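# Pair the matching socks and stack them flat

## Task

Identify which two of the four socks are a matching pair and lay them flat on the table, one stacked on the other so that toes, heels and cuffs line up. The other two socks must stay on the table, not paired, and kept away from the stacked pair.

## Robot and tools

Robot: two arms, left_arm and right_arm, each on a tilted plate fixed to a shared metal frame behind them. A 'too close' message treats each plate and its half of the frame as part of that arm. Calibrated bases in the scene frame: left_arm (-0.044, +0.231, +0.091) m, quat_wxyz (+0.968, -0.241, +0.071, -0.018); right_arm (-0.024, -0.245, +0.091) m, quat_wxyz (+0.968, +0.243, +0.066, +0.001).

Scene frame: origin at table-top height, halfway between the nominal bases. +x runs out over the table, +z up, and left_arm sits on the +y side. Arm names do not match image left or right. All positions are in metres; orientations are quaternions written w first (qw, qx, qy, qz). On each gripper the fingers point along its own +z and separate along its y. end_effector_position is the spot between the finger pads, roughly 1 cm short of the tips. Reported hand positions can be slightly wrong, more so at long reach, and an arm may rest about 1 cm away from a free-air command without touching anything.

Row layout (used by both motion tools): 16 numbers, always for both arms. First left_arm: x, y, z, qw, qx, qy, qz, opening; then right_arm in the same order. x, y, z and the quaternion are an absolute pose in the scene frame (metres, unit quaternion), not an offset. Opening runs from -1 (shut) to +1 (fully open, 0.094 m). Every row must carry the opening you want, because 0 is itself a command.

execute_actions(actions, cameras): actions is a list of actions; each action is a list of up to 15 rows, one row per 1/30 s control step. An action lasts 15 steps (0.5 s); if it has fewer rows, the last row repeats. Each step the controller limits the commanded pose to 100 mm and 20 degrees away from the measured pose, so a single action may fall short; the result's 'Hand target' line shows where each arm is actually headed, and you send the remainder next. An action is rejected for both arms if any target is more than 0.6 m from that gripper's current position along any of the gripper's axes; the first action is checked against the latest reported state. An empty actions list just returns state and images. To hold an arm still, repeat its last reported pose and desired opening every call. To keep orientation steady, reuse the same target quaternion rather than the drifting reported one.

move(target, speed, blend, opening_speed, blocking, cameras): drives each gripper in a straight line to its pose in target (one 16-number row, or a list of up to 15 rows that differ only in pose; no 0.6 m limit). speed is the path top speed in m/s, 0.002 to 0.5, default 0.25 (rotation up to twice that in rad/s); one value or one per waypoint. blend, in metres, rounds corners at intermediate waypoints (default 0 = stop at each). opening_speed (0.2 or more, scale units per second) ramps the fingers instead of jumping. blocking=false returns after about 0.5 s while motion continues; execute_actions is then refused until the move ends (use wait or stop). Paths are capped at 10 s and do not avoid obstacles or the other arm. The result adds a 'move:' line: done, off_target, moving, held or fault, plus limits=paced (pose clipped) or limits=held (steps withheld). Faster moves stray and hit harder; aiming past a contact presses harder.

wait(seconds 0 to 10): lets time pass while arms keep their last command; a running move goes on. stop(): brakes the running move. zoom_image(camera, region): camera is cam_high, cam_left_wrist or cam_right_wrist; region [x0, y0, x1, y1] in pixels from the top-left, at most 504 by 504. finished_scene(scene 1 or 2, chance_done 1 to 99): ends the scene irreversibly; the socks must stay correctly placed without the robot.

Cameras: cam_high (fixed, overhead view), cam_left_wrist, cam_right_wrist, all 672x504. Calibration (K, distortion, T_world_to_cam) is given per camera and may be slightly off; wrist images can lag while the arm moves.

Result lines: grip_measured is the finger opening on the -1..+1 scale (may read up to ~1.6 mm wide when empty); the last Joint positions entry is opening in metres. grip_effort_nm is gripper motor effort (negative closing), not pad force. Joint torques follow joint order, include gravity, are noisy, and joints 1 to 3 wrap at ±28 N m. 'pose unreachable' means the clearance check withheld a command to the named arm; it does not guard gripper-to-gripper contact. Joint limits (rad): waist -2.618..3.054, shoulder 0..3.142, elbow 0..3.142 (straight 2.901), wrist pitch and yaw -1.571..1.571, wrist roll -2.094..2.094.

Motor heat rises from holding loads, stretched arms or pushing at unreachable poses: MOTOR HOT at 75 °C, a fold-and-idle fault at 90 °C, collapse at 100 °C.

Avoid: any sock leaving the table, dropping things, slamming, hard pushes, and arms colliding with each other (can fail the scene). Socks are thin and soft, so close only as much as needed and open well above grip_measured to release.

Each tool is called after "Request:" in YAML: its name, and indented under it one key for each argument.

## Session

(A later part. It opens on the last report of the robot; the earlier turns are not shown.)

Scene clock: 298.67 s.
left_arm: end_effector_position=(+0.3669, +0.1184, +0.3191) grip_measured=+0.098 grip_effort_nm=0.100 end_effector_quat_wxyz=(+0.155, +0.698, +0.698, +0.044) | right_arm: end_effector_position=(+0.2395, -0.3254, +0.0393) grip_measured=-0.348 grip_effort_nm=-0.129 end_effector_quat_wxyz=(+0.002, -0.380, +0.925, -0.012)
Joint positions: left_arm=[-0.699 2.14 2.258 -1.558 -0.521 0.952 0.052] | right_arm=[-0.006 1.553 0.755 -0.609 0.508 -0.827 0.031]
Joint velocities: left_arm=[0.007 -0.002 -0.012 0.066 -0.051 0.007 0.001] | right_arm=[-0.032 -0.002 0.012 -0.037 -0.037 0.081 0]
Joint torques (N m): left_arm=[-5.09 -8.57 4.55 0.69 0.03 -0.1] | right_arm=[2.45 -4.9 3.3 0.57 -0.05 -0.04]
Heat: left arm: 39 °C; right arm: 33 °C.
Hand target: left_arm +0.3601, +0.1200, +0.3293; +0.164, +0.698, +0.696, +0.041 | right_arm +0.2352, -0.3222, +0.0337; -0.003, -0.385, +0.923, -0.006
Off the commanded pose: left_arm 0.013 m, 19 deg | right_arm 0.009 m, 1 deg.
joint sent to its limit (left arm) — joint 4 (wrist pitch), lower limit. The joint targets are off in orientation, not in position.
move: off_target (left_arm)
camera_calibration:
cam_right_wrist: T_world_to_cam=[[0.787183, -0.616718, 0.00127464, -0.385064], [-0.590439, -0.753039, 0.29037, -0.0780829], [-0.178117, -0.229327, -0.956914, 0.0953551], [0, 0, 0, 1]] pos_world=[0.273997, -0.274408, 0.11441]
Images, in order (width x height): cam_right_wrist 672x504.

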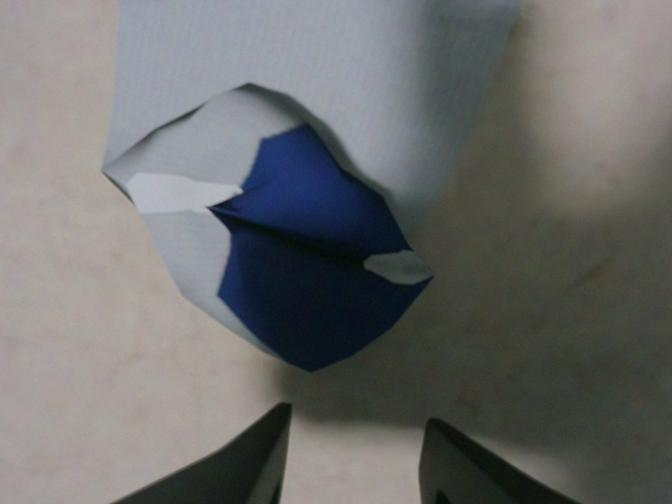

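Request:
move:
  target:
    - [0.36, 0.12, 0.33, 0.0, 0.7071, 0.7071, 0.0, 0.1, 0.247, -0.308, 0.04, 0, -0.383, 0.924, 0.0, -0.4]
    - [0.36, 0.12, 0.33, 0.0, 0.7071, 0.7071, 0.0, 0.1, 0.247, -0.308, -0.01, 0, -0.383, 0.924, 0.0, -0.4]
  speed: 0.06
  cameras: ["cam_right_wrist"]

Request:
move:
  target: [0.36, 0.12, 0.33, 0.0, 0.7071, 0.7071, 0.0, 0.1, 0.247, -0.308, -0.01, 0, -0.383, 0.924, 0.0, -1]
  opening_speed: 0.6
  cameras: ["cam_right_wrist"]

Request:
move:
  target:
    - [0.36, 0.12, 0.33, 0.0, 0.7071, 0.7071, 0.0, 0.1, 0.28, -0.26, 0.13, 0, -0.383, 0.924, 0.0, -1]
    - [0.36, 0.12, 0.33, 0.0, 0.7071, 0.7071, 0.0, 0.1, 0.32, -0.23, 0.28, 0, -0.383, 0.924, 0.0, -1]
  speed: 0.12
  cameras: ["cam_high","cam_right_wrist","cam_left_wrist"]

Scene clock: 313.17 s.
left_arm: end_effector_position=(+0.3669, +0.1184, +0.3191) grip_measured=+0.098 grip_effort_nm=0.105 end_effector_quat_wxyz=(+0.155, +0.698, +0.698, +0.044) | right_arm: end_effector_position=(+0.2494, -0.3124, +0.0140) grip_measured=-0.398 grip_effort_nm=-0.125 end_effector_quat_wxyz=(+0.000, -0.393, +0.919, -0.003)
Joint positions: left_arm=[-0.699 2.14 2.258 -1.558 -0.521 0.952 0.052] | right_arm=[-0.016 1.676 0.762 -0.5 0.491 -0.861 0.028]
Joint velocities: left_arm=[0.007 -0.017 -0.017 0.007 -0.022 -0.081 0] | right_arm=[-0.012 -0.027 -0.007 0.007 0.007 -0.007 0]
Joint torques (N m): left_arm=[-4.97 -8.49 4.38 0.68 0.05 -0.1] | right_arm=[0.9 -1.68 1.44 1.64 -0.08 -0.06]
Heat: left arm: 39 °C; right arm: 33 °C.
Hand target: left_arm +0.3601, +0.1200, +0.3293; +0.164, +0.698, +0.696, +0.041 | right_arm +0.2455, -0.3084, -0.0073; -0.002, -0.383, +0.924, +0.000
Off the commanded pose: left_arm 0.013 m, 19 deg | right_arm 0.024 m, 1 deg.
joint sent to its limit (left arm) — joint 4 (wrist pitch), lower limit. The joint targets are off in orientation, not in position.
move: off_target (left_arm, right_arm)
camera_calibration:
cam_right_wrist: T_world_to_cam=[[0.804537, -0.593683, -0.0161382, -0.381624], [-0.565643, -0.774255, 0.283862, -0.0677965], [-0.181019, -0.219249, -0.958729, 0.079804], [0, 0, 0, 1]] pos_world=[0.283128, -0.261558, 0.0895966]
Images, in order (width x height): cam_right_wrist 672x504.

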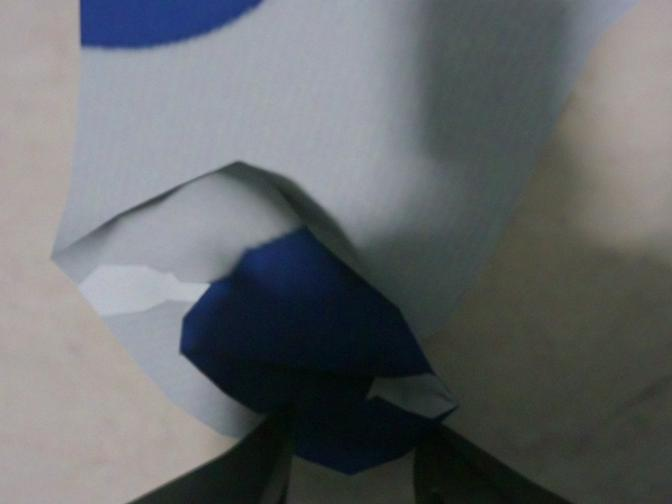

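Scene clock: 314.37 s.
left_arm: end_effector_position=(+0.3669, +0.1184, +0.3191) grip_measured=+0.098 grip_effort_nm=0.090 end_effector_quat_wxyz=(+0.155, +0.698, +0.698, +0.044) | right_arm: end_effector_position=(+0.2444, -0.3076, +0.0136) grip_measured=-0.977 grip_effort_nm=-0.989 end_effector_quat_wxyz=(-0.002, -0.398, +0.917, +0.012)
Joint positions: left_arm=[-0.699 2.14 2.258 -1.558 -0.521 0.952 0.052] | right_arm=[-0.016 1.676 0.759 -0.517 0.467 -0.861 0.001]
Joint velocities: left_arm=[-0.007 -0.002 -0.012 -0.022 -0.022 0.066 -0.001] | right_arm=[0.002 -0.002 0.012 0.007 -0.051 -0.037 0]
Joint torques (N m): left_arm=[-4.86 -8.62 4.52 0.67 0.02 -0.1] | right_arm=[0.85 -1.77 1.61 1.77 0.16 -0.04]
Heat: left arm: 39 °C; right arm: 33 °C.
Hand target: left_arm +0.3601, +0.1200, +0.3293; +0.164, +0.698, +0.696, +0.041 | right_arm +0.2450, -0.3085, -0.0069; -0.003, -0.383, +0.924, +0.001
Off the commanded pose: left_arm 0.013 m, 19 deg | right_arm 0.024 m, 2 deg.
joint sent to its limit (left arm) — joint 4 (wrist pitch), lower limit. The joint targets are off in orientation, not in position.
move: off_target (left_arm, right_arm)
camera_calibration:
cam_right_wrist: T_world_to_cam=[[0.809522, -0.585415, -0.0443095, -0.373096], [-0.553718, -0.786412, 0.273774, -0.07332], [-0.195117, -0.197091, -0.960773, 0.0898608], [0, 0, 0, 1]] pos_world=[0.278964, -0.258365, 0.0898772]
Images, in order (width x height): cam_right_wrist 672x504.

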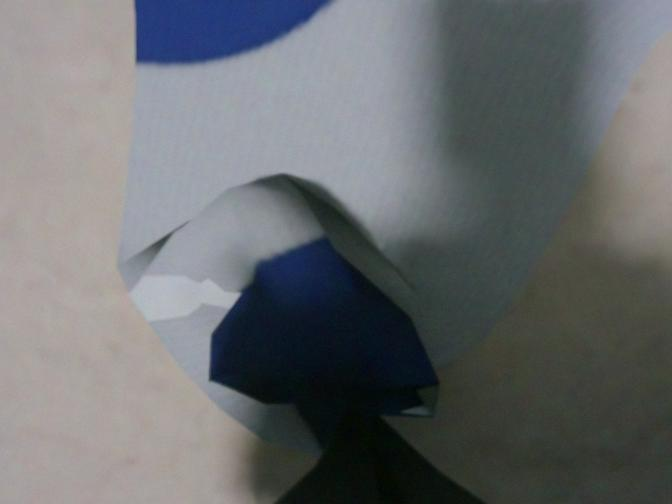

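Scene clock: 317.70 s.
left_arm: end_effector_position=(+0.3669, +0.1184, +0.3191) grip_measured=+0.098 grip_effort_nm=0.095 end_effector_quat_wxyz=(+0.155, +0.698, +0.698, +0.044) | right_arm: end_effector_position=(+0.3188, -0.2278, +0.2698) grip_measured=-0.980 grip_effort_nm=-1.053 end_effector_quat_wxyz=(+0.058, -0.384, +0.922, +0.005)
Joint positions: left_arm=[-0.699 2.14 2.258 -1.558 -0.521 0.952 0.052] | right_arm=[0.583 1.826 1.764 -1.549 0.494 -0.223 0.001]
Joint velocities: left_arm=[-0.007 -0.002 -0.017 0.051 0.007 0.007 -0.001] | right_arm=[0.002 -0.002 -0.002 -0.022 0.037 0.007 0.001]
Joint torques (N m): left_arm=[-4.96 -8.5 4.41 0.7 0.02 -0.11] | right_arm=[5.3 -7.83 7.24 0.42 -0.08 0.11]
Heat: left arm: 39 °C; right arm: 33 °C.
Hand target: left_arm +0.3601, +0.1200, +0.3293; +0.164, +0.698, +0.696, +0.041 | right_arm +0.3172, -0.2279, +0.2808; +0.069, -0.381, +0.922, +0.011
Off the commanded pose: left_arm 0.013 m, 19 deg | right_arm 0.011 m, 7 deg.
joint sent to its limit (left arm) — joint 4 (wrist pitch), lower limit. The joint targets are off in orientation, not in position.
joint sent to its limit (right arm) — joint 4 (wrist pitch), lower limit. The joint targets are off in position and orientation.
move: off_target (left_arm, right_arm)
camera_calibration:
cam_left_wrist: T_world_to_cam=[[-0.956887, -0.139777, -0.254617, 0.450364], [-0.159636, 0.985413, 0.0589697, -0.0335243], [0.242661, 0.0970734, -0.965242, 0.294179], [0, 0, 0, 1]] pos_world=[0.35421, 0.0674292, 0.400601]
cam_right_wrist: T_world_to_cam=[[0.792253, -0.609558, 0.0278254, -0.394722], [-0.603922, -0.776775, 0.178603, 0.00432668], [-0.0872546, -0.158303, -0.983528, 0.346806], [0, 0, 0, 1]] pos_world=[0.345593, -0.182345, 0.351304]

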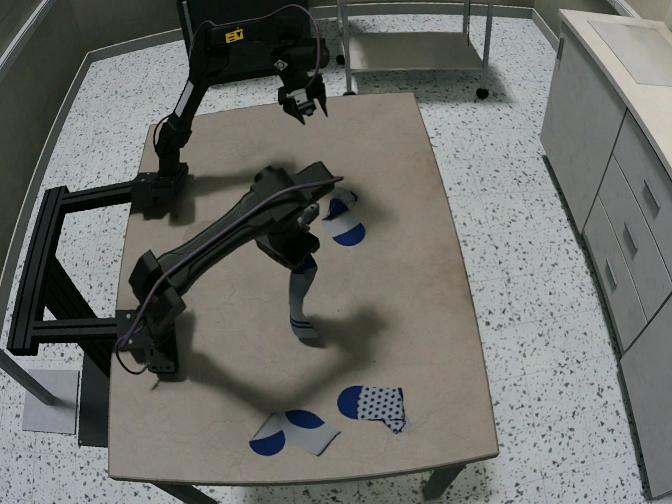

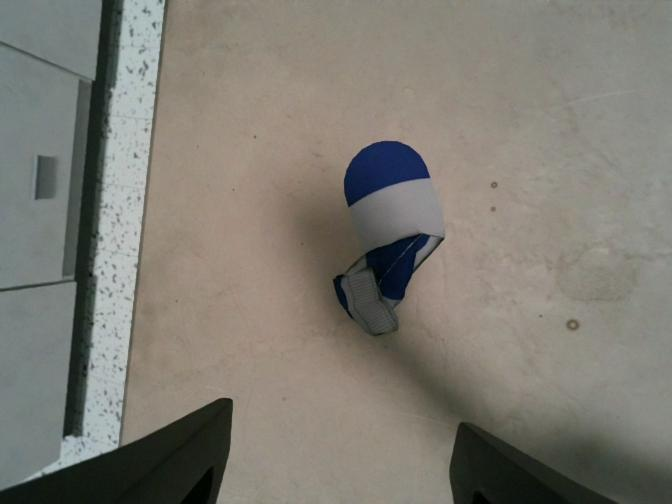

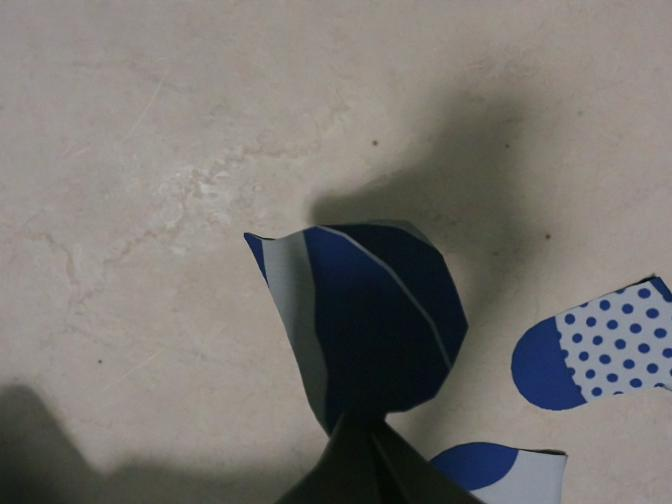

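Request:
move:
  target:
    - [0.25, 0.30, 0.30, 0.0, 0.7071, 0.7071, 0.0, 0.1, 0.30, -0.10, 0.29, 0, -0.6, 0.8, 0.0, -1]
    - [0.25, 0.30, 0.30, 0.0, 0.7071, 0.7071, 0.0, 0.1, 0.28, 0.08, 0.28, 0, -0.7071, 0.7071, 0.0, -1]
  speed: 0.15
  blend: 0.02

Scene clock: 325.57 s.
left_arm: end_effector_position=(+0.2546, +0.2993, +0.3003) grip_measured=+0.098 grip_effort_nm=0.095 end_effector_quat_wxyz=(+0.117, +0.702, +0.701, +0.045) | right_arm: end_effector_position=(+0.2833, +0.0750, +0.2792) grip_measured=-0.980 grip_effort_nm=-1.048 end_effector_quat_wxyz=(-0.130, +0.693, -0.708, -0.025)
Joint positions: left_arm=[-0.478 1.429 1.597 -1.57 -0.509 1.166 0.052] | right_arm=[1.052 2.604 2.501 -1.559 0.38 -0.529 0.001]
Joint velocities: left_arm=[-0.002 -0.012 -0.007 0.022 -0.081 0.037 0] | right_arm=[0.002 -0.032 -0.012 -0.022 0.022 0.051 0.001]
Joint torques (N m): left_arm=[-1.62 -3.28 4.31 0.71 0.07 0.05] | right_arm=[6.08 -10.56 7.6 0.81 -0.08 -0.1]
Heat: left arm: 39 °C; right arm: 34 °C.
Hand target: left_arm +0.2522, +0.3006, +0.3009; +0.120, +0.701, +0.701, +0.042 | right_arm +0.2783, +0.0817, +0.2799; -0.132, +0.700, -0.701, -0.028
Off the commanded pose: left_arm 0.005 m, 14 deg | right_arm 0.006 m, 15 deg.
joint read past its limit (left arm) — joint 4 (wrist pitch), lower limit.
joint sent to its limit (left arm) — joint 4 (wrist pitch), lower limit. The joint targets are off in orientation, not in position.
joint sent to its limit (right arm) — joint 4 (wrist pitch), lower limit. The joint targets are off in orientation, not in position.
move: off_target (left_arm, right_arm)
camera_calibration:
cam_left_wrist: T_world_to_cam=[[-0.968943, -0.129623, -0.210589, 0.350261], [-0.157403, 0.9801, 0.120948, -0.246187], [0.190721, 0.150339, -0.970064, 0.284439], [0, 0, 0, 1]] pos_world=[0.246384, 0.243928, 0.379461]
cam_right_wrist: T_world_to_cam=[[0.984291, 0.0902865, 0.151722, -0.323747], [0.0785391, -0.993556, 0.0817244, 0.0664592], [0.158122, -0.0685245, -0.985039, 0.32515], [0, 0, 0, 1]] pos_world=[0.262028, 0.117542, 0.363973]

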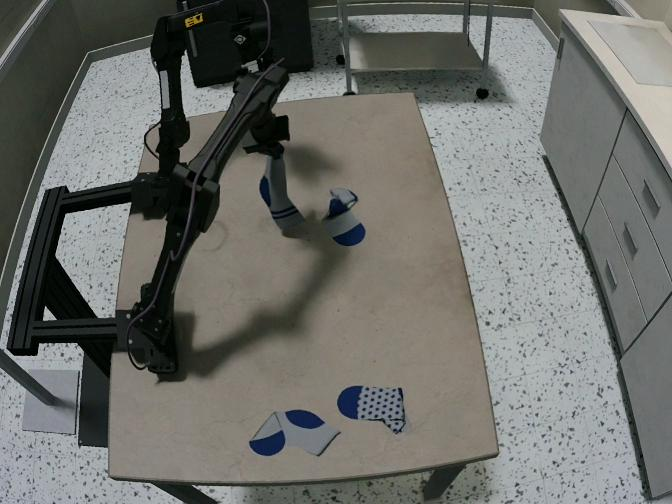

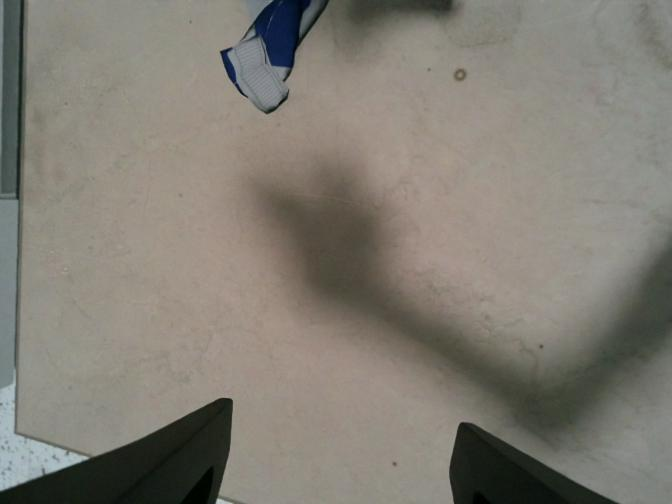

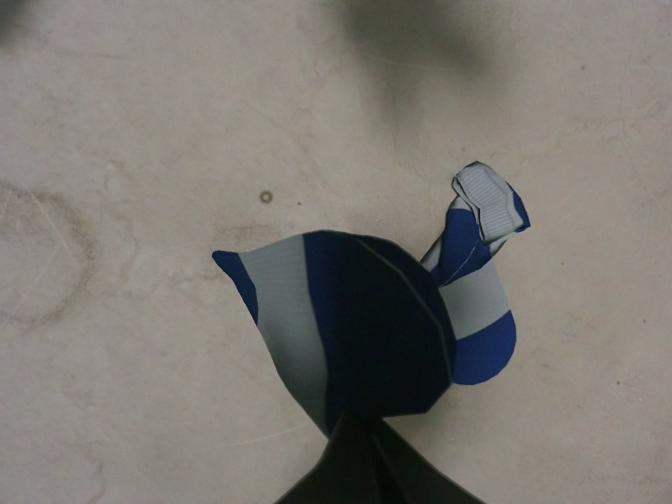

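Request:
move:
  target:
    - [0.25, 0.30, 0.30, 0.0, 0.7071, 0.7071, 0.0, 0.1, 0.265, 0.085, 0.22, 0, -0.7071, 0.7071, 0.0, -1]
    - [0.25, 0.30, 0.30, 0.0, 0.7071, 0.7071, 0.0, 0.1, 0.265, 0.03, 0.18, 0, -0.7071, 0.7071, 0.0, -1]
    - [0.25, 0.30, 0.30, 0.0, 0.7071, 0.7071, 0.0, 0.1, 0.27, -0.05, 0.11, 0, -0.7071, 0.7071, 0.0, -1]
    - [0.25, 0.30, 0.30, 0.0, 0.7071, 0.7071, 0.0, 0.1, 0.275, -0.10, 0.045, 0, -0.7071, 0.7071, 0.0, -1]
    - [0.25, 0.30, 0.30, 0.0, 0.7071, 0.7071, 0.0, 0.1, 0.275, -0.13, 0.018, 0, -0.7071, 0.7071, 0.0, -1]
  speed: 0.1
  blend: 0.02

Scene clock: 334.47 s.
left_arm: end_effector_position=(+0.2529, +0.2985, +0.2974) grip_measured=+0.098 grip_effort_nm=0.105 end_effector_quat_wxyz=(+0.112, +0.704, +0.700, +0.043) | right_arm: end_effector_position=(+0.2766, -0.1273, +0.0168) grip_measured=-0.980 grip_effort_nm=-1.053 end_effector_quat_wxyz=(+0.012, +0.711, -0.703, +0.001)
Joint positions: left_arm=[-0.478 1.429 1.585 -1.57 -0.509 1.166 0.052] | right_arm=[0.511 2.215 1.135 -0.652 0.499 -1.022 0.001]
Joint velocities: left_arm=[-0.007 -0.012 0.012 0.007 -0.051 0.022 0] | right_arm=[0.012 0.002 0.022 0.022 -0.022 -0.022 0]
Joint torques (N m): left_arm=[-1.98 -3.64 4.3 0.72 0.01 -0.03] | right_arm=[4.26 -10.51 2.82 0.7 0.09 -0.08]
Heat: left arm: 37 °C; right arm: 34 °C.
Hand target: left_arm +0.2503, +0.3000, +0.2993; +0.117, +0.702, +0.701, +0.043 | right_arm +0.2790, -0.1301, +0.0163; +0.004, +0.708, -0.706, +0.006
Off the commanded pose: left_arm 0.004 m, 14 deg | right_arm 0.003 m, 2 deg.
joint read past its limit (left arm) — joint 4 (wrist pitch), lower limit.
joint sent to its limit (left arm) — joint 4 (wrist pitch), lower limit. The joint targets are off in orientation, not in position.
move: off_target (left_arm)
camera_calibration:
cam_left_wrist: T_world_to_cam=[[-0.971531, -0.122673, -0.20268, 0.344074], [-0.15042, 0.980344, 0.127669, -0.24917], [0.183035, 0.154521, -0.970887, 0.282995], [0, 0, 0, 1]] pos_world=[0.245, 0.242753, 0.376304]
cam_right_wrist: T_world_to_cam=[[0.989819, 0.136684, -0.0397026, -0.251499], [0.142298, -0.944064, 0.297481, -0.127605], [0.00317926, -0.300102, -0.953902, 0.066667], [0, 0, 0, 1]] pos_world=[0.266885, -0.0660846, 0.0915688]

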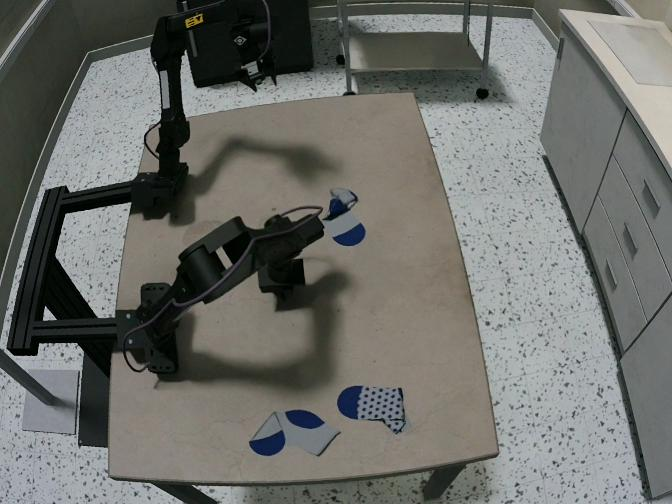

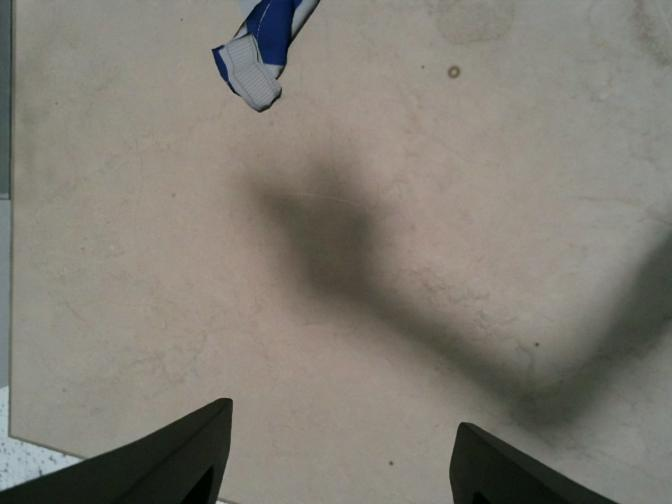

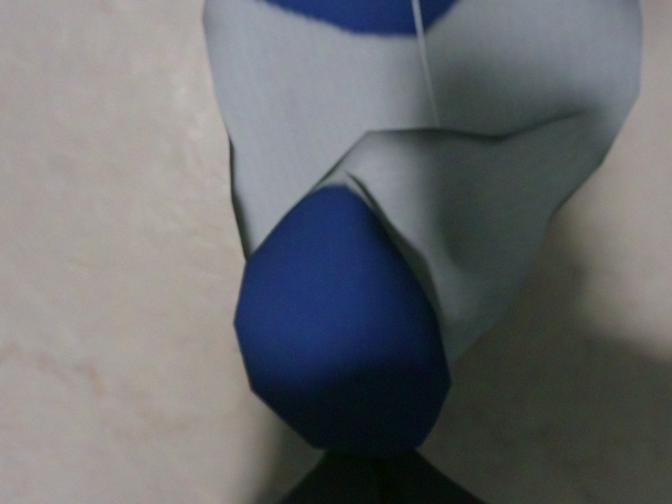

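Request:
move:
  target: [0.25, 0.30, 0.30, 0.0, 0.7071, 0.7071, 0.0, 0.1, 0.275, -0.13, 0.018, 0, -0.7071, 0.7071, 0.0, 0]
  opening_speed: 1
  cameras: []

Request:
move:
  target: [0.25, 0.30, 0.30, 0.0, 0.7071, 0.7071, 0.0, 0.1, 0.26, -0.10, 0.32, 0.1, -0.7, 0.7, 0.1, 0]
  cameras: ["cam_high","cam_right_wrist"]

Scene clock: 338.30 s.
left_arm: end_effector_position=(+0.2529, +0.2985, +0.2974) grip_measured=+0.098 grip_effort_nm=0.085 end_effector_quat_wxyz=(+0.112, +0.704, +0.700, +0.043) | right_arm: end_effector_position=(+0.2753, -0.1282, +0.0161) grip_measured=-0.002 grip_effort_nm=0.095 end_effector_quat_wxyz=(+0.007, +0.709, -0.705, +0.003)
Joint positions: left_arm=[-0.478 1.429 1.585 -1.57 -0.509 1.166 0.052] | right_arm=[0.511 2.203 1.111 -0.627 0.501 -1.022 0.047]
Joint velocities: left_arm=[-0.002 -0.002 0.007 -0.022 -0.022 -0.037 0] | right_arm=[-0.017 0.002 0.002 -0.007 0.081 -0.051 -0.001]
Joint torques (N m): left_arm=[-1.88 -3.59 4.12 0.72 0 -0.04] | right_arm=[4.31 -10.91 3.03 0.51 -0.08 -0.07]
Heat: left arm: 37 °C; right arm: 34 °C.
Hand target: left_arm +0.2503, +0.2999, +0.2992; +0.117, +0.702, +0.701, +0.043 | right_arm +0.2751, -0.1300, +0.0181; +0.000, +0.707, -0.707, +0.000
Off the commanded pose: left_arm 0.004 m, 14 deg | right_arm 0.003 m, 1 deg.
joint read past its limit (left arm) — joint 4 (wrist pitch), lower limit.
joint sent to its limit (left arm) — joint 4 (wrist pitch), lower limit. The joint targets are off in orientation, not in position.
move: off_target (left_arm)
No camera images: "cameras" was empty.

Scene clock: 340.40 s.
left_arm: end_effector_position=(+0.2529, +0.2985, +0.2974) grip_measured=+0.098 grip_effort_nm=0.095 end_effector_quat_wxyz=(+0.112, +0.704, +0.700, +0.043) | right_arm: end_effector_position=(+0.2628, -0.1037, +0.3212) grip_measured=-0.002 grip_effort_nm=0.090 end_effector_quat_wxyz=(-0.122, +0.693, -0.704, -0.099)
Joint positions: left_arm=[-0.478 1.429 1.585 -1.57 -0.509 1.166 0.052] | right_arm=[0.866 1.923 1.874 -1.547 0.242 -0.713 0.047]
Joint velocities: left_arm=[0.002 -0.012 0.007 -0.007 0.007 -0.051 0.001] | right_arm=[-0.022 -0.002 0.002 -0.051 0.007 0.022 -0.001]
Joint torques (N m): left_arm=[-2.1 -3.58 4.23 0.66 0.03 -0.04] | right_arm=[4.75 -5.37 6.16 0.66 -0.25 0.12]
Heat: left arm: 37 °C; right arm: 34 °C.
Hand target: left_arm +0.2503, +0.2999, +0.2992; +0.117, +0.702, +0.701, +0.043 | right_arm +0.2568, -0.1009, +0.3209; -0.111, +0.697, -0.701, -0.104
Off the commanded pose: left_arm 0.004 m, 14 deg | right_arm 0.005 m, 3 deg.
joint read past its limit (left arm) — joint 4 (wrist pitch), lower limit.
joint sent to its limit (left arm) — joint 4 (wrist pitch), lower limit. The joint targets are off in orientation, not in position.
joint sent to its limit (right arm) — joint 4 (wrist pitch), lower limit. The joint targets still meet the commanded pose.
move: off_target (left_arm, right_arm)
camera_calibration:
cam_right_wrist: T_world_to_cam=[[0.99313, 0.106341, 0.0488202, -0.261387], [0.107507, -0.993963, -0.0219058, -0.08729], [0.046196, 0.0270038, -0.998567, 0.401102], [0, 0, 0, 1]] pos_world=[0.250447, -0.0697981, 0.411376]
Images, in order (width x height): cam_high 672x504, cam_right_wrist 672x504.

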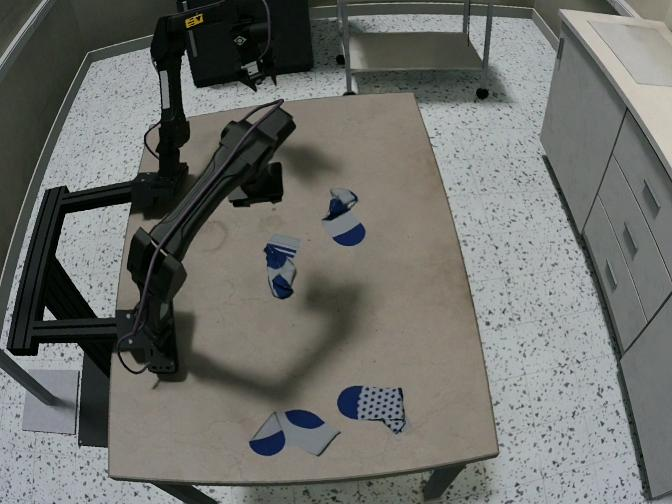

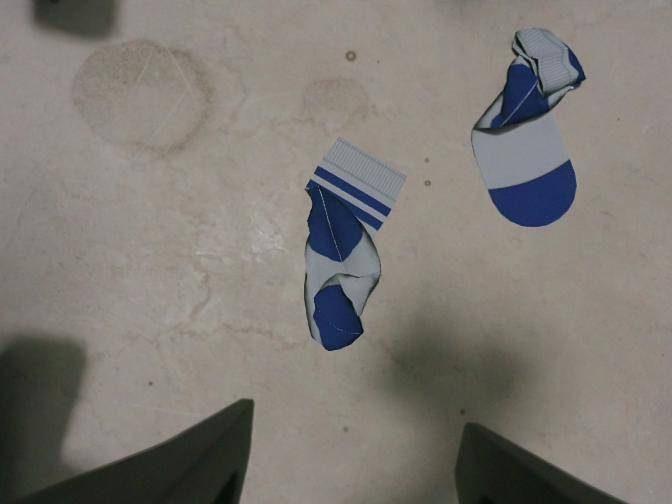

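Request:
zoom_image:
  camera: "cam_right_wrist"
  region: [270, 120, 430, 370]

Request:
zoom_image:
  camera: "cam_right_wrist"
  region: [450, 20, 610, 240]

Scaled by 2.016.

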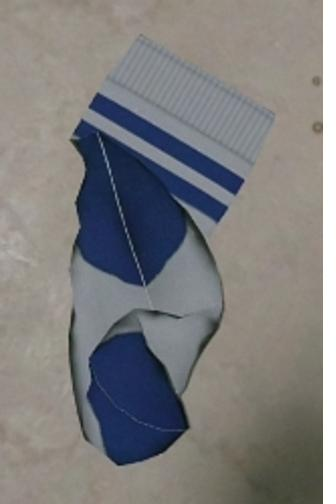

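Scaled by 2.291.

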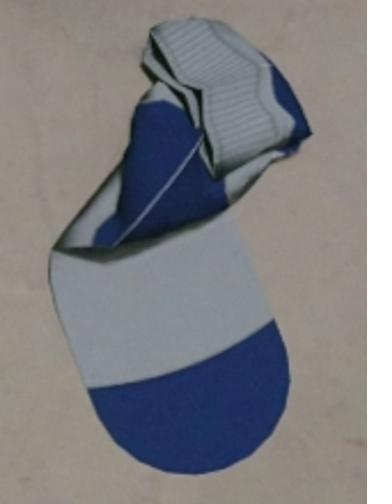

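Request:
move:
  target:
    - [0.25, 0.30, 0.30, 0.0, 0.7071, 0.7071, 0.0, 0.1, 0.275, -0.122, 0.1, 0, 0.30, 0.954, 0.0, -0.2]
    - [0.25, 0.30, 0.30, 0.0, 0.7071, 0.7071, 0.0, 0.1, 0.275, -0.122, 0.045, 0, 0.30, 0.954, 0.0, -0.2]
  speed: [0.25,0.1]
  cameras: ["cam_right_wrist"]

Scene clock: 358.33 s.
left_arm: end_effector_position=(+0.2529, +0.2985, +0.2974) grip_measured=+0.098 grip_effort_nm=0.100 end_effector_quat_wxyz=(+0.112, +0.704, +0.700, +0.043) | right_arm: end_effector_position=(+0.2823, -0.1200, +0.0520) grip_measured=-0.198 grip_effort_nm=-0.129 end_effector_quat_wxyz=(+0.004, +0.306, +0.952, +0.007)
Joint positions: left_arm=[-0.478 1.429 1.585 -1.57 -0.509 1.166 0.052] | right_arm=[0.563 2.147 1.179 -0.747 0.482 1.22 0.038]
Joint velocities: left_arm=[-0.007 -0.007 -0.002 0.007 0.007 0.022 -0.002] | right_arm=[-0.007 0.012 -0.002 -0.007 -0.037 0.007 0]
Joint torques (N m): left_arm=[-2.28 -3.48 4.16 0.72 0.04 -0.04] | right_arm=[4.66 -7.62 3.7 0.58 0.11 -0.06]
Heat: left arm: 36 °C; right arm: 33 °C.
Hand target: left_arm +0.2503, +0.2999, +0.2992; +0.117, +0.702, +0.701, +0.043 | right_arm +0.2778, -0.1211, +0.0443; +0.003, +0.299, +0.954, -0.003
Off the commanded pose: left_arm 0.004 m, 14 deg | right_arm 0.010 m, 1 deg.
joint read past its limit (left arm) — joint 4 (wrist pitch), lower limit.
joint sent to its limit (left arm) — joint 4 (wrist pitch), lower limit. The joint targets are off in orientation, not in position.
move: off_target (left_arm)
camera_calibration:
cam_right_wrist: T_world_to_cam=[[-0.475119, -0.879216, -0.035222, 0.0346453], [-0.849812, 0.448112, 0.277518, 0.316212], [-0.228215, 0.161786, -0.960075, 0.223516], [0, 0, 0, 1]] pos_world=[0.336191, -0.147399, 0.128058]
Images, in order (width x height): cam_right_wrist 672x504.

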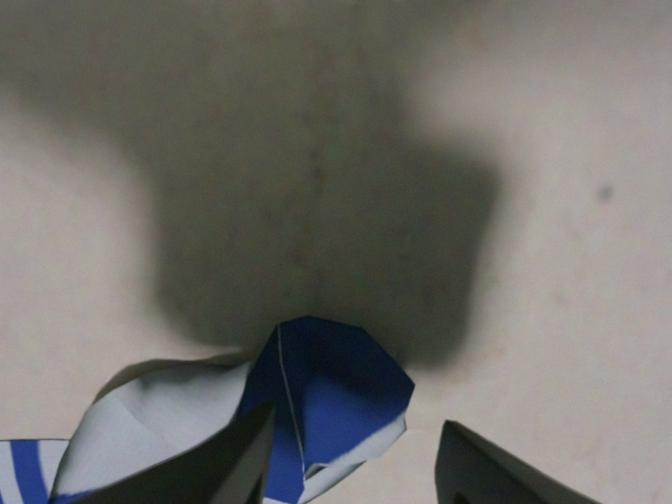

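Request:
move:
  target:
    - [0.25, 0.30, 0.30, 0.0, 0.7071, 0.7071, 0.0, 0.1, 0.283, -0.107, 0.045, 0, 0.30, 0.954, 0.0, -0.3]
    - [0.25, 0.30, 0.30, 0.0, 0.7071, 0.7071, 0.0, 0.1, 0.281, -0.107, 0.002, 0, 0.30, 0.954, 0.0, -0.3]
  speed: 0.06
  cameras: ["cam_right_wrist"]

Scene clock: 365.63 s.
left_arm: end_effector_position=(+0.2529, +0.2985, +0.2974) grip_measured=+0.098 grip_effort_nm=0.100 end_effector_quat_wxyz=(+0.112, +0.704, +0.700, +0.043) | right_arm: end_effector_position=(+0.2865, -0.1073, +0.0176) grip_measured=-0.298 grip_effort_nm=-0.129 end_effector_quat_wxyz=(+0.001, +0.302, +0.953, +0.006)
Joint positions: left_arm=[-0.478 1.429 1.585 -1.57 -0.509 1.166 0.052] | right_arm=[0.536 2.256 1.185 -0.635 0.482 1.184 0.033]
Joint velocities: left_arm=[0.007 -0.007 -0.007 0.022 -0.037 0.007 -0.001] | right_arm=[0.002 0.017 0.007 0.037 -0.051 -0.022 0]
Joint torques (N m): left_arm=[-2.13 -3.48 4.14 0.68 0 -0.06] | right_arm=[4.21 -6.86 2.8 0.97 0.08 -0.04]
Heat: left arm: 36 °C; right arm: 33 °C.
Hand target: left_arm +0.2503, +0.2999, +0.2992; +0.117, +0.702, +0.701, +0.043 | right_arm +0.2808, -0.1072, +0.0024; +0.000, +0.300, +0.954, -0.001
Off the commanded pose: left_arm 0.004 m, 14 deg | right_arm 0.017 m, 1 deg.
joint read past its limit (left arm) — joint 4 (wrist pitch), lower limit.
joint sent to its limit (left arm) — joint 4 (wrist pitch), lower limit. The joint targets are off in orientation, not in position.
move: off_target (left_arm, right_arm)
camera_calibration:
cam_right_wrist: T_world_to_cam=[[-0.468291, -0.882934, -0.0336138, 0.0442225], [-0.851991, 0.441145, 0.281962, 0.32341], [-0.234126, 0.160679, -0.958837, 0.190944], [0, 0, 0, 1]] pos_world=[0.340956, -0.134306, 0.0933813]
Images, in order (width x height): cam_right_wrist 672x504.

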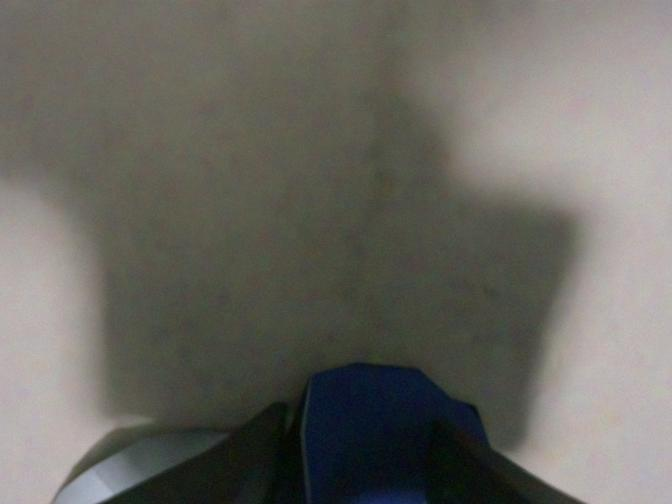

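Request:
move:
  target:
    - [0.25, 0.30, 0.30, 0.0, 0.7071, 0.7071, 0.0, 0.1, 0.278, -0.093, 0.04, 0, 0.30, 0.954, 0.0, -0.3]
    - [0.25, 0.30, 0.30, 0.0, 0.7071, 0.7071, 0.0, 0.1, 0.276, -0.093, 0.0, 0, 0.30, 0.954, 0.0, -0.3]
  speed: 0.06
  cameras: ["cam_right_wrist"]

Request:
move:
  target: [0.25, 0.30, 0.30, 0.0, 0.7071, 0.7071, 0.0, 0.1, 0.276, -0.093, 0.0, 0, 0.30, 0.954, 0.0, -1]
  opening_speed: 0.6
  cameras: ["cam_right_wrist"]

Request:
move:
  target: [0.25, 0.30, 0.30, 0.0, 0.7071, 0.7071, 0.0, 0.1, 0.27, -0.03, 0.28, 0, 0.30, 0.954, 0.0, -1]
  speed: 0.15
  cameras: ["cam_high","cam_right_wrist"]

Scene clock: 374.90 s.
left_arm: end_effector_position=(+0.2529, +0.2985, +0.2974) grip_measured=+0.098 grip_effort_nm=0.085 end_effector_quat_wxyz=(+0.112, +0.704, +0.700, +0.043) | right_arm: end_effector_position=(+0.2821, -0.0930, +0.0188) grip_measured=-0.298 grip_effort_nm=-0.129 end_effector_quat_wxyz=(+0.003, +0.302, +0.953, +0.007)
Joint positions: left_arm=[-0.478 1.429 1.585 -1.57 -0.509 1.166 0.052] | right_arm=[0.574 2.284 1.204 -0.642 0.478 1.224 0.033]
Joint velocities: left_arm=[-0.007 -0.007 -0.007 0.022 -0.007 0.022 -0.002] | right_arm=[0.007 -0.017 -0.002 0.007 -0.037 -0.007 0]
Joint torques (N m): left_arm=[-2.02 -3.51 4.19 0.7 0.04 -0.07] | right_arm=[3.96 -6.68 2.58 1.05 0.06 -0.07]
Heat: left arm: 36 °C; right arm: 33 °C.
Hand target: left_arm +0.2503, +0.2999, +0.2992; +0.117, +0.702, +0.701, +0.043 | right_arm +0.2754, -0.0933, +0.0010; +0.000, +0.300, +0.954, +0.000
Off the commanded pose: left_arm 0.004 m, 14 deg | right_arm 0.020 m, 1 deg.
joint read past its limit (left arm) — joint 4 (wrist pitch), lower limit.
joint sent to its limit (left arm) — joint 4 (wrist pitch), lower limit. The joint targets are off in orientation, not in position.
move: off_target (left_arm, right_arm)
camera_calibration:
cam_right_wrist: T_world_to_cam=[[-0.46731, -0.883355, -0.0361228, 0.054632], [-0.853547, 0.440139, 0.278809, 0.313477], [-0.230388, 0.161123, -0.959667, 0.187745], [0, 0, 0, 1]] pos_world=[0.336352, -0.119964, 0.0947459]
Images, in order (width x height): cam_right_wrist 672x504.

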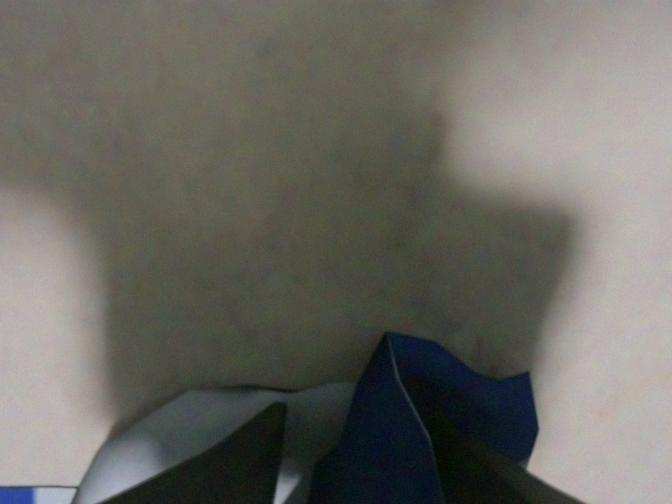

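Scene clock: 376.27 s.
left_arm: end_effector_position=(+0.2529, +0.2985, +0.2974) grip_measured=+0.098 grip_effort_nm=0.095 end_effector_quat_wxyz=(+0.112, +0.704, +0.700, +0.043) | right_arm: end_effector_position=(+0.2833, -0.0935, +0.0188) grip_measured=-0.963 grip_effort_nm=-0.994 end_effector_quat_wxyz=(+0.006, +0.301, +0.954, +0.006)
Joint positions: left_arm=[-0.478 1.429 1.585 -1.57 -0.509 1.166 0.052] | right_arm=[0.574 2.284 1.204 -0.639 0.484 1.221 0.002]
Joint velocities: left_arm=[-0.007 0.002 -0.007 0.022 -0.022 0.037 -0.001] | right_arm=[0.002 -0.002 -0.007 -0.037 -0.007 0.037 -0.001]
Joint torques (N m): left_arm=[-2.1 -3.78 4.31 0.68 0.05 -0.07] | right_arm=[3.92 -6.67 2.59 1.02 0.01 -0.08]
Heat: left arm: 36 °C; right arm: 33 °C.
Hand target: left_arm +0.2503, +0.2999, +0.2992; +0.117, +0.702, +0.701, +0.043 | right_arm +0.2756, -0.0935, +0.0009; +0.000, +0.300, +0.954, -0.001
Off the commanded pose: left_arm 0.004 m, 14 deg | right_arm 0.020 m, 1 deg.
joint read past its limit (left arm) — joint 4 (wrist pitch), lower limit.
joint sent to its limit (left arm) — joint 4 (wrist pitch), lower limit. The joint targets are off in orientation, not in position.
move: off_target (left_arm, right_arm)
camera_calibration:
cam_right_wrist: T_world_to_cam=[[-0.4656, -0.884286, -0.0354252, 0.0540939], [-0.855805, 0.439686, 0.272533, 0.315387], [-0.225421, 0.157208, -0.961494, 0.18636], [0, 0, 0, 1]] pos_world=[0.337105, -0.120134, 0.0951471]
Images, in order (width x height): cam_right_wrist 672x504.

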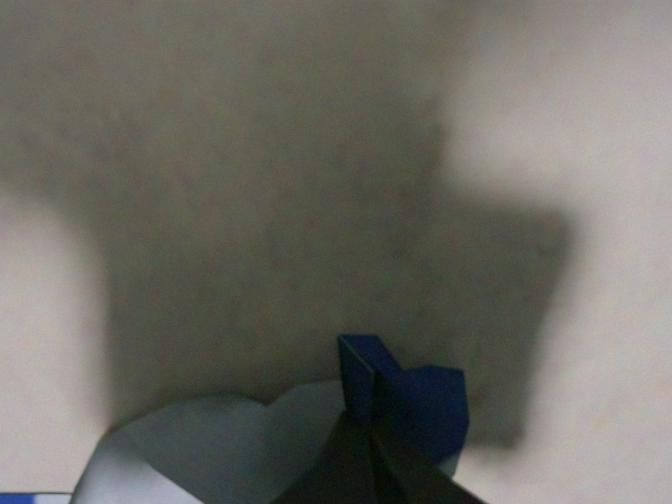

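Scene clock: 378.77 s.
left_arm: end_effector_position=(+0.2529, +0.2985, +0.2974) grip_measured=+0.098 grip_effort_nm=0.105 end_effector_quat_wxyz=(+0.112, +0.704, +0.700, +0.043) | right_arm: end_effector_position=(+0.2677, -0.0285, +0.2672) grip_measured=-0.966 grip_effort_nm=-1.053 end_effector_quat_wxyz=(+0.017, +0.297, +0.953, +0.053)
Joint positions: left_arm=[-0.478 1.429 1.585 -1.57 -0.509 1.166 0.052] | right_arm=[0.969 2.266 2.015 -1.546 0.387 1.599 0.002]
Joint velocities: left_arm=[-0.012 -0.007 0.002 -0.007 -0.037 -0.007 0] | right_arm=[0.007 0.002 0.007 -0.022 -0.007 0.022 0]
Joint torques (N m): left_arm=[-2 -3.59 4.22 0.65 -0.02 -0.01] | right_arm=[5.56 -10.95 7.6 0.34 -0.02 0.09]
Heat: left arm: 36 °C; right arm: 33 °C.
Hand target: left_arm +0.2503, +0.2999, +0.2992; +0.117, +0.702, +0.701, +0.043 | right_arm +0.2665, -0.0304, +0.2803; +0.020, +0.299, +0.952, +0.064
Off the commanded pose: left_arm 0.004 m, 14 deg | right_arm 0.013 m, 6 deg.
joint read past its limit (left arm) — joint 4 (wrist pitch), lower limit.
joint sent to its limit (left arm) — joint 4 (wrist pitch), lower limit. The joint targets are off in orientation, not in position.
joint sent to its limit (right arm) — joint 4 (wrist pitch), lower limit. The joint targets are off in position and orientation.
move: off_target (left_arm, right_arm)
camera_calibration:
cam_right_wrist: T_world_to_cam=[[-0.455106, -0.880735, -0.131093, 0.136026], [-0.872134, 0.411197, 0.26514, 0.211287], [-0.179613, 0.234998, -0.955257, 0.399762], [0, 0, 0, 1]] pos_world=[0.317979, -0.0610208, 0.343687]
Images, in order (width x height): cam_high 672x504, cam_right_wrist 672x504.

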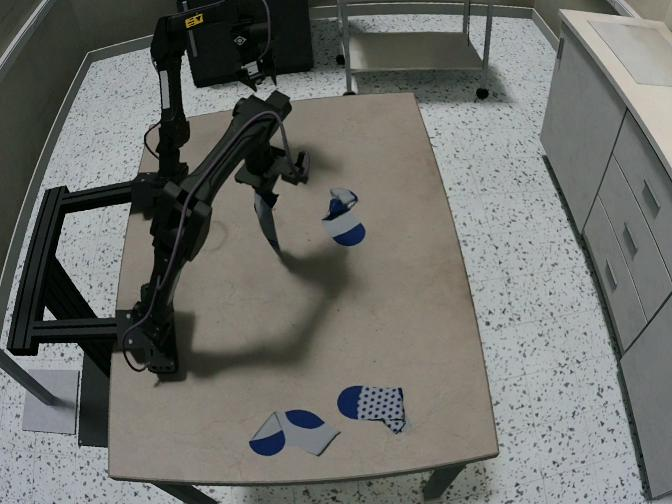

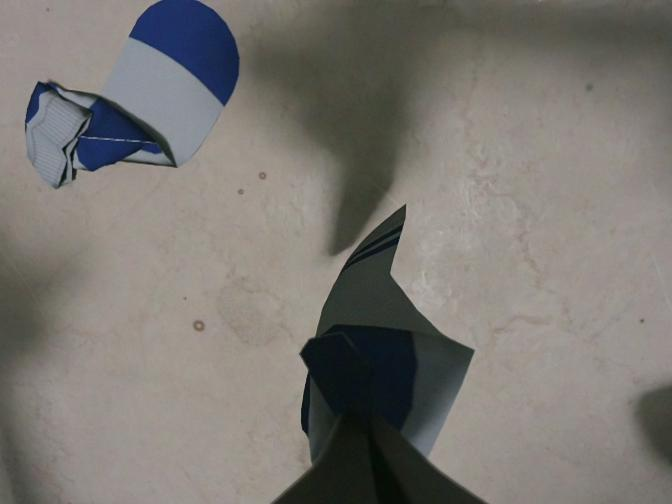

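Request:
move:
  target:
    - [0.25, 0.30, 0.30, 0.0, 0.7071, 0.7071, 0.0, 0.1, 0.27, 0.05, 0.28, 0, 0, 1, 0.0, -1]
    - [0.25, 0.30, 0.30, 0.0, 0.7071, 0.7071, 0.0, 0.1, 0.27, 0.085, 0.225, 0, 0, 1, 0.0, -1]
    - [0.25, 0.30, 0.30, 0.0, 0.7071, 0.7071, 0.0, 0.1, 0.27, 0.03, 0.19, 0, 0, 1, 0.0, -1]
    - [0.25, 0.30, 0.30, 0.0, 0.7071, 0.7071, 0.0, 0.1, 0.27, -0.04, 0.125, 0, 0, 1, 0.0, -1]
    - [0.25, 0.30, 0.30, 0.0, 0.7071, 0.7071, 0.0, 0.1, 0.27, -0.095, 0.06, 0, 0, 1, 0.0, -1]
    - [0.25, 0.30, 0.30, 0.0, 0.7071, 0.7071, 0.0, 0.1, 0.27, -0.13, 0.018, 0, 0, 1, 0.0, -1]
  speed: 0.1
  blend: 0.02

Scene clock: 393.17 s.
left_arm: end_effector_position=(+0.2529, +0.2985, +0.2974) grip_measured=+0.098 grip_effort_nm=0.095 end_effector_quat_wxyz=(+0.112, +0.704, +0.700, +0.043) | right_arm: end_effector_position=(+0.2680, -0.1287, +0.0170) grip_measured=-0.966 grip_effort_nm=-1.053 end_effector_quat_wxyz=(-0.015, -0.007, +1.000, -0.009)
Joint positions: left_arm=[-0.478 1.429 1.585 -1.57 -0.509 1.166 0.052] | right_arm=[0.516 2.202 1.11 -0.656 0.491 0.559 0.002]
Joint velocities: left_arm=[-0.007 -0.002 -0.012 -0.007 0.037 0.037 0] | right_arm=[0.002 0.002 0.002 -0.007 -0.022 -0.037 0]
Joint torques (N m): left_arm=[-2.22 -3.55 4.21 0.7 0.04 -0.03] | right_arm=[4.22 -10.3 2.96 0.77 0.13 -0.07]
Heat: left arm: 36 °C; right arm: 34 °C.
Hand target: left_arm +0.2503, +0.2999, +0.2992; +0.117, +0.702, +0.701, +0.043 | right_arm +0.2733, -0.1304, +0.0169; +0.000, +0.000, +1.000, -0.006
Off the commanded pose: left_arm 0.004 m, 14 deg | right_arm 0.003 m, 2 deg.
joint read past its limit (left arm) — joint 4 (wrist pitch), lower limit.
joint sent to its limit (left arm) — joint 4 (wrist pitch), lower limit. The joint targets are off in orientation, not in position.
move: off_target (left_arm)
camera_calibration:
cam_left_wrist: T_world_to_cam=[[-0.971531, -0.122673, -0.20268, 0.344074], [-0.15042, 0.980344, 0.127669, -0.24917], [0.183035, 0.154521, -0.970887, 0.282995], [0, 0, 0, 1]] pos_world=[0.245, 0.242753, 0.376304]
cam_right_wrist: T_world_to_cam=[[0.139225, -0.990239, -0.00660662, -0.16042], [-0.940238, -0.134283, 0.312922, 0.266312], [-0.310755, -0.037355, -0.949756, 0.184378], [0, 0, 0, 1]] pos_world=[0.330028, -0.116205, 0.0907196]

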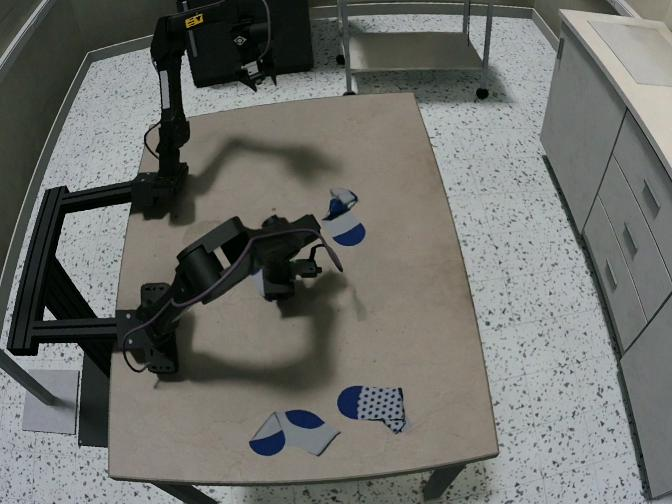

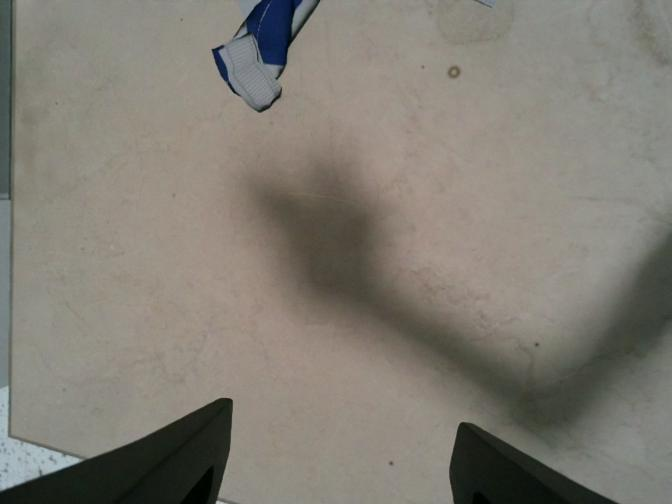

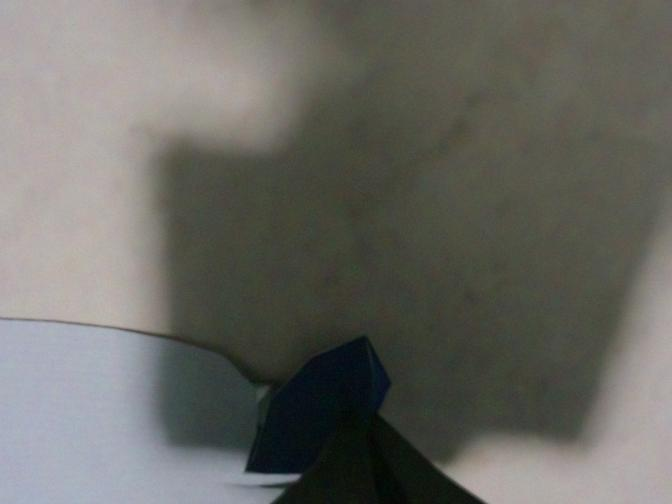

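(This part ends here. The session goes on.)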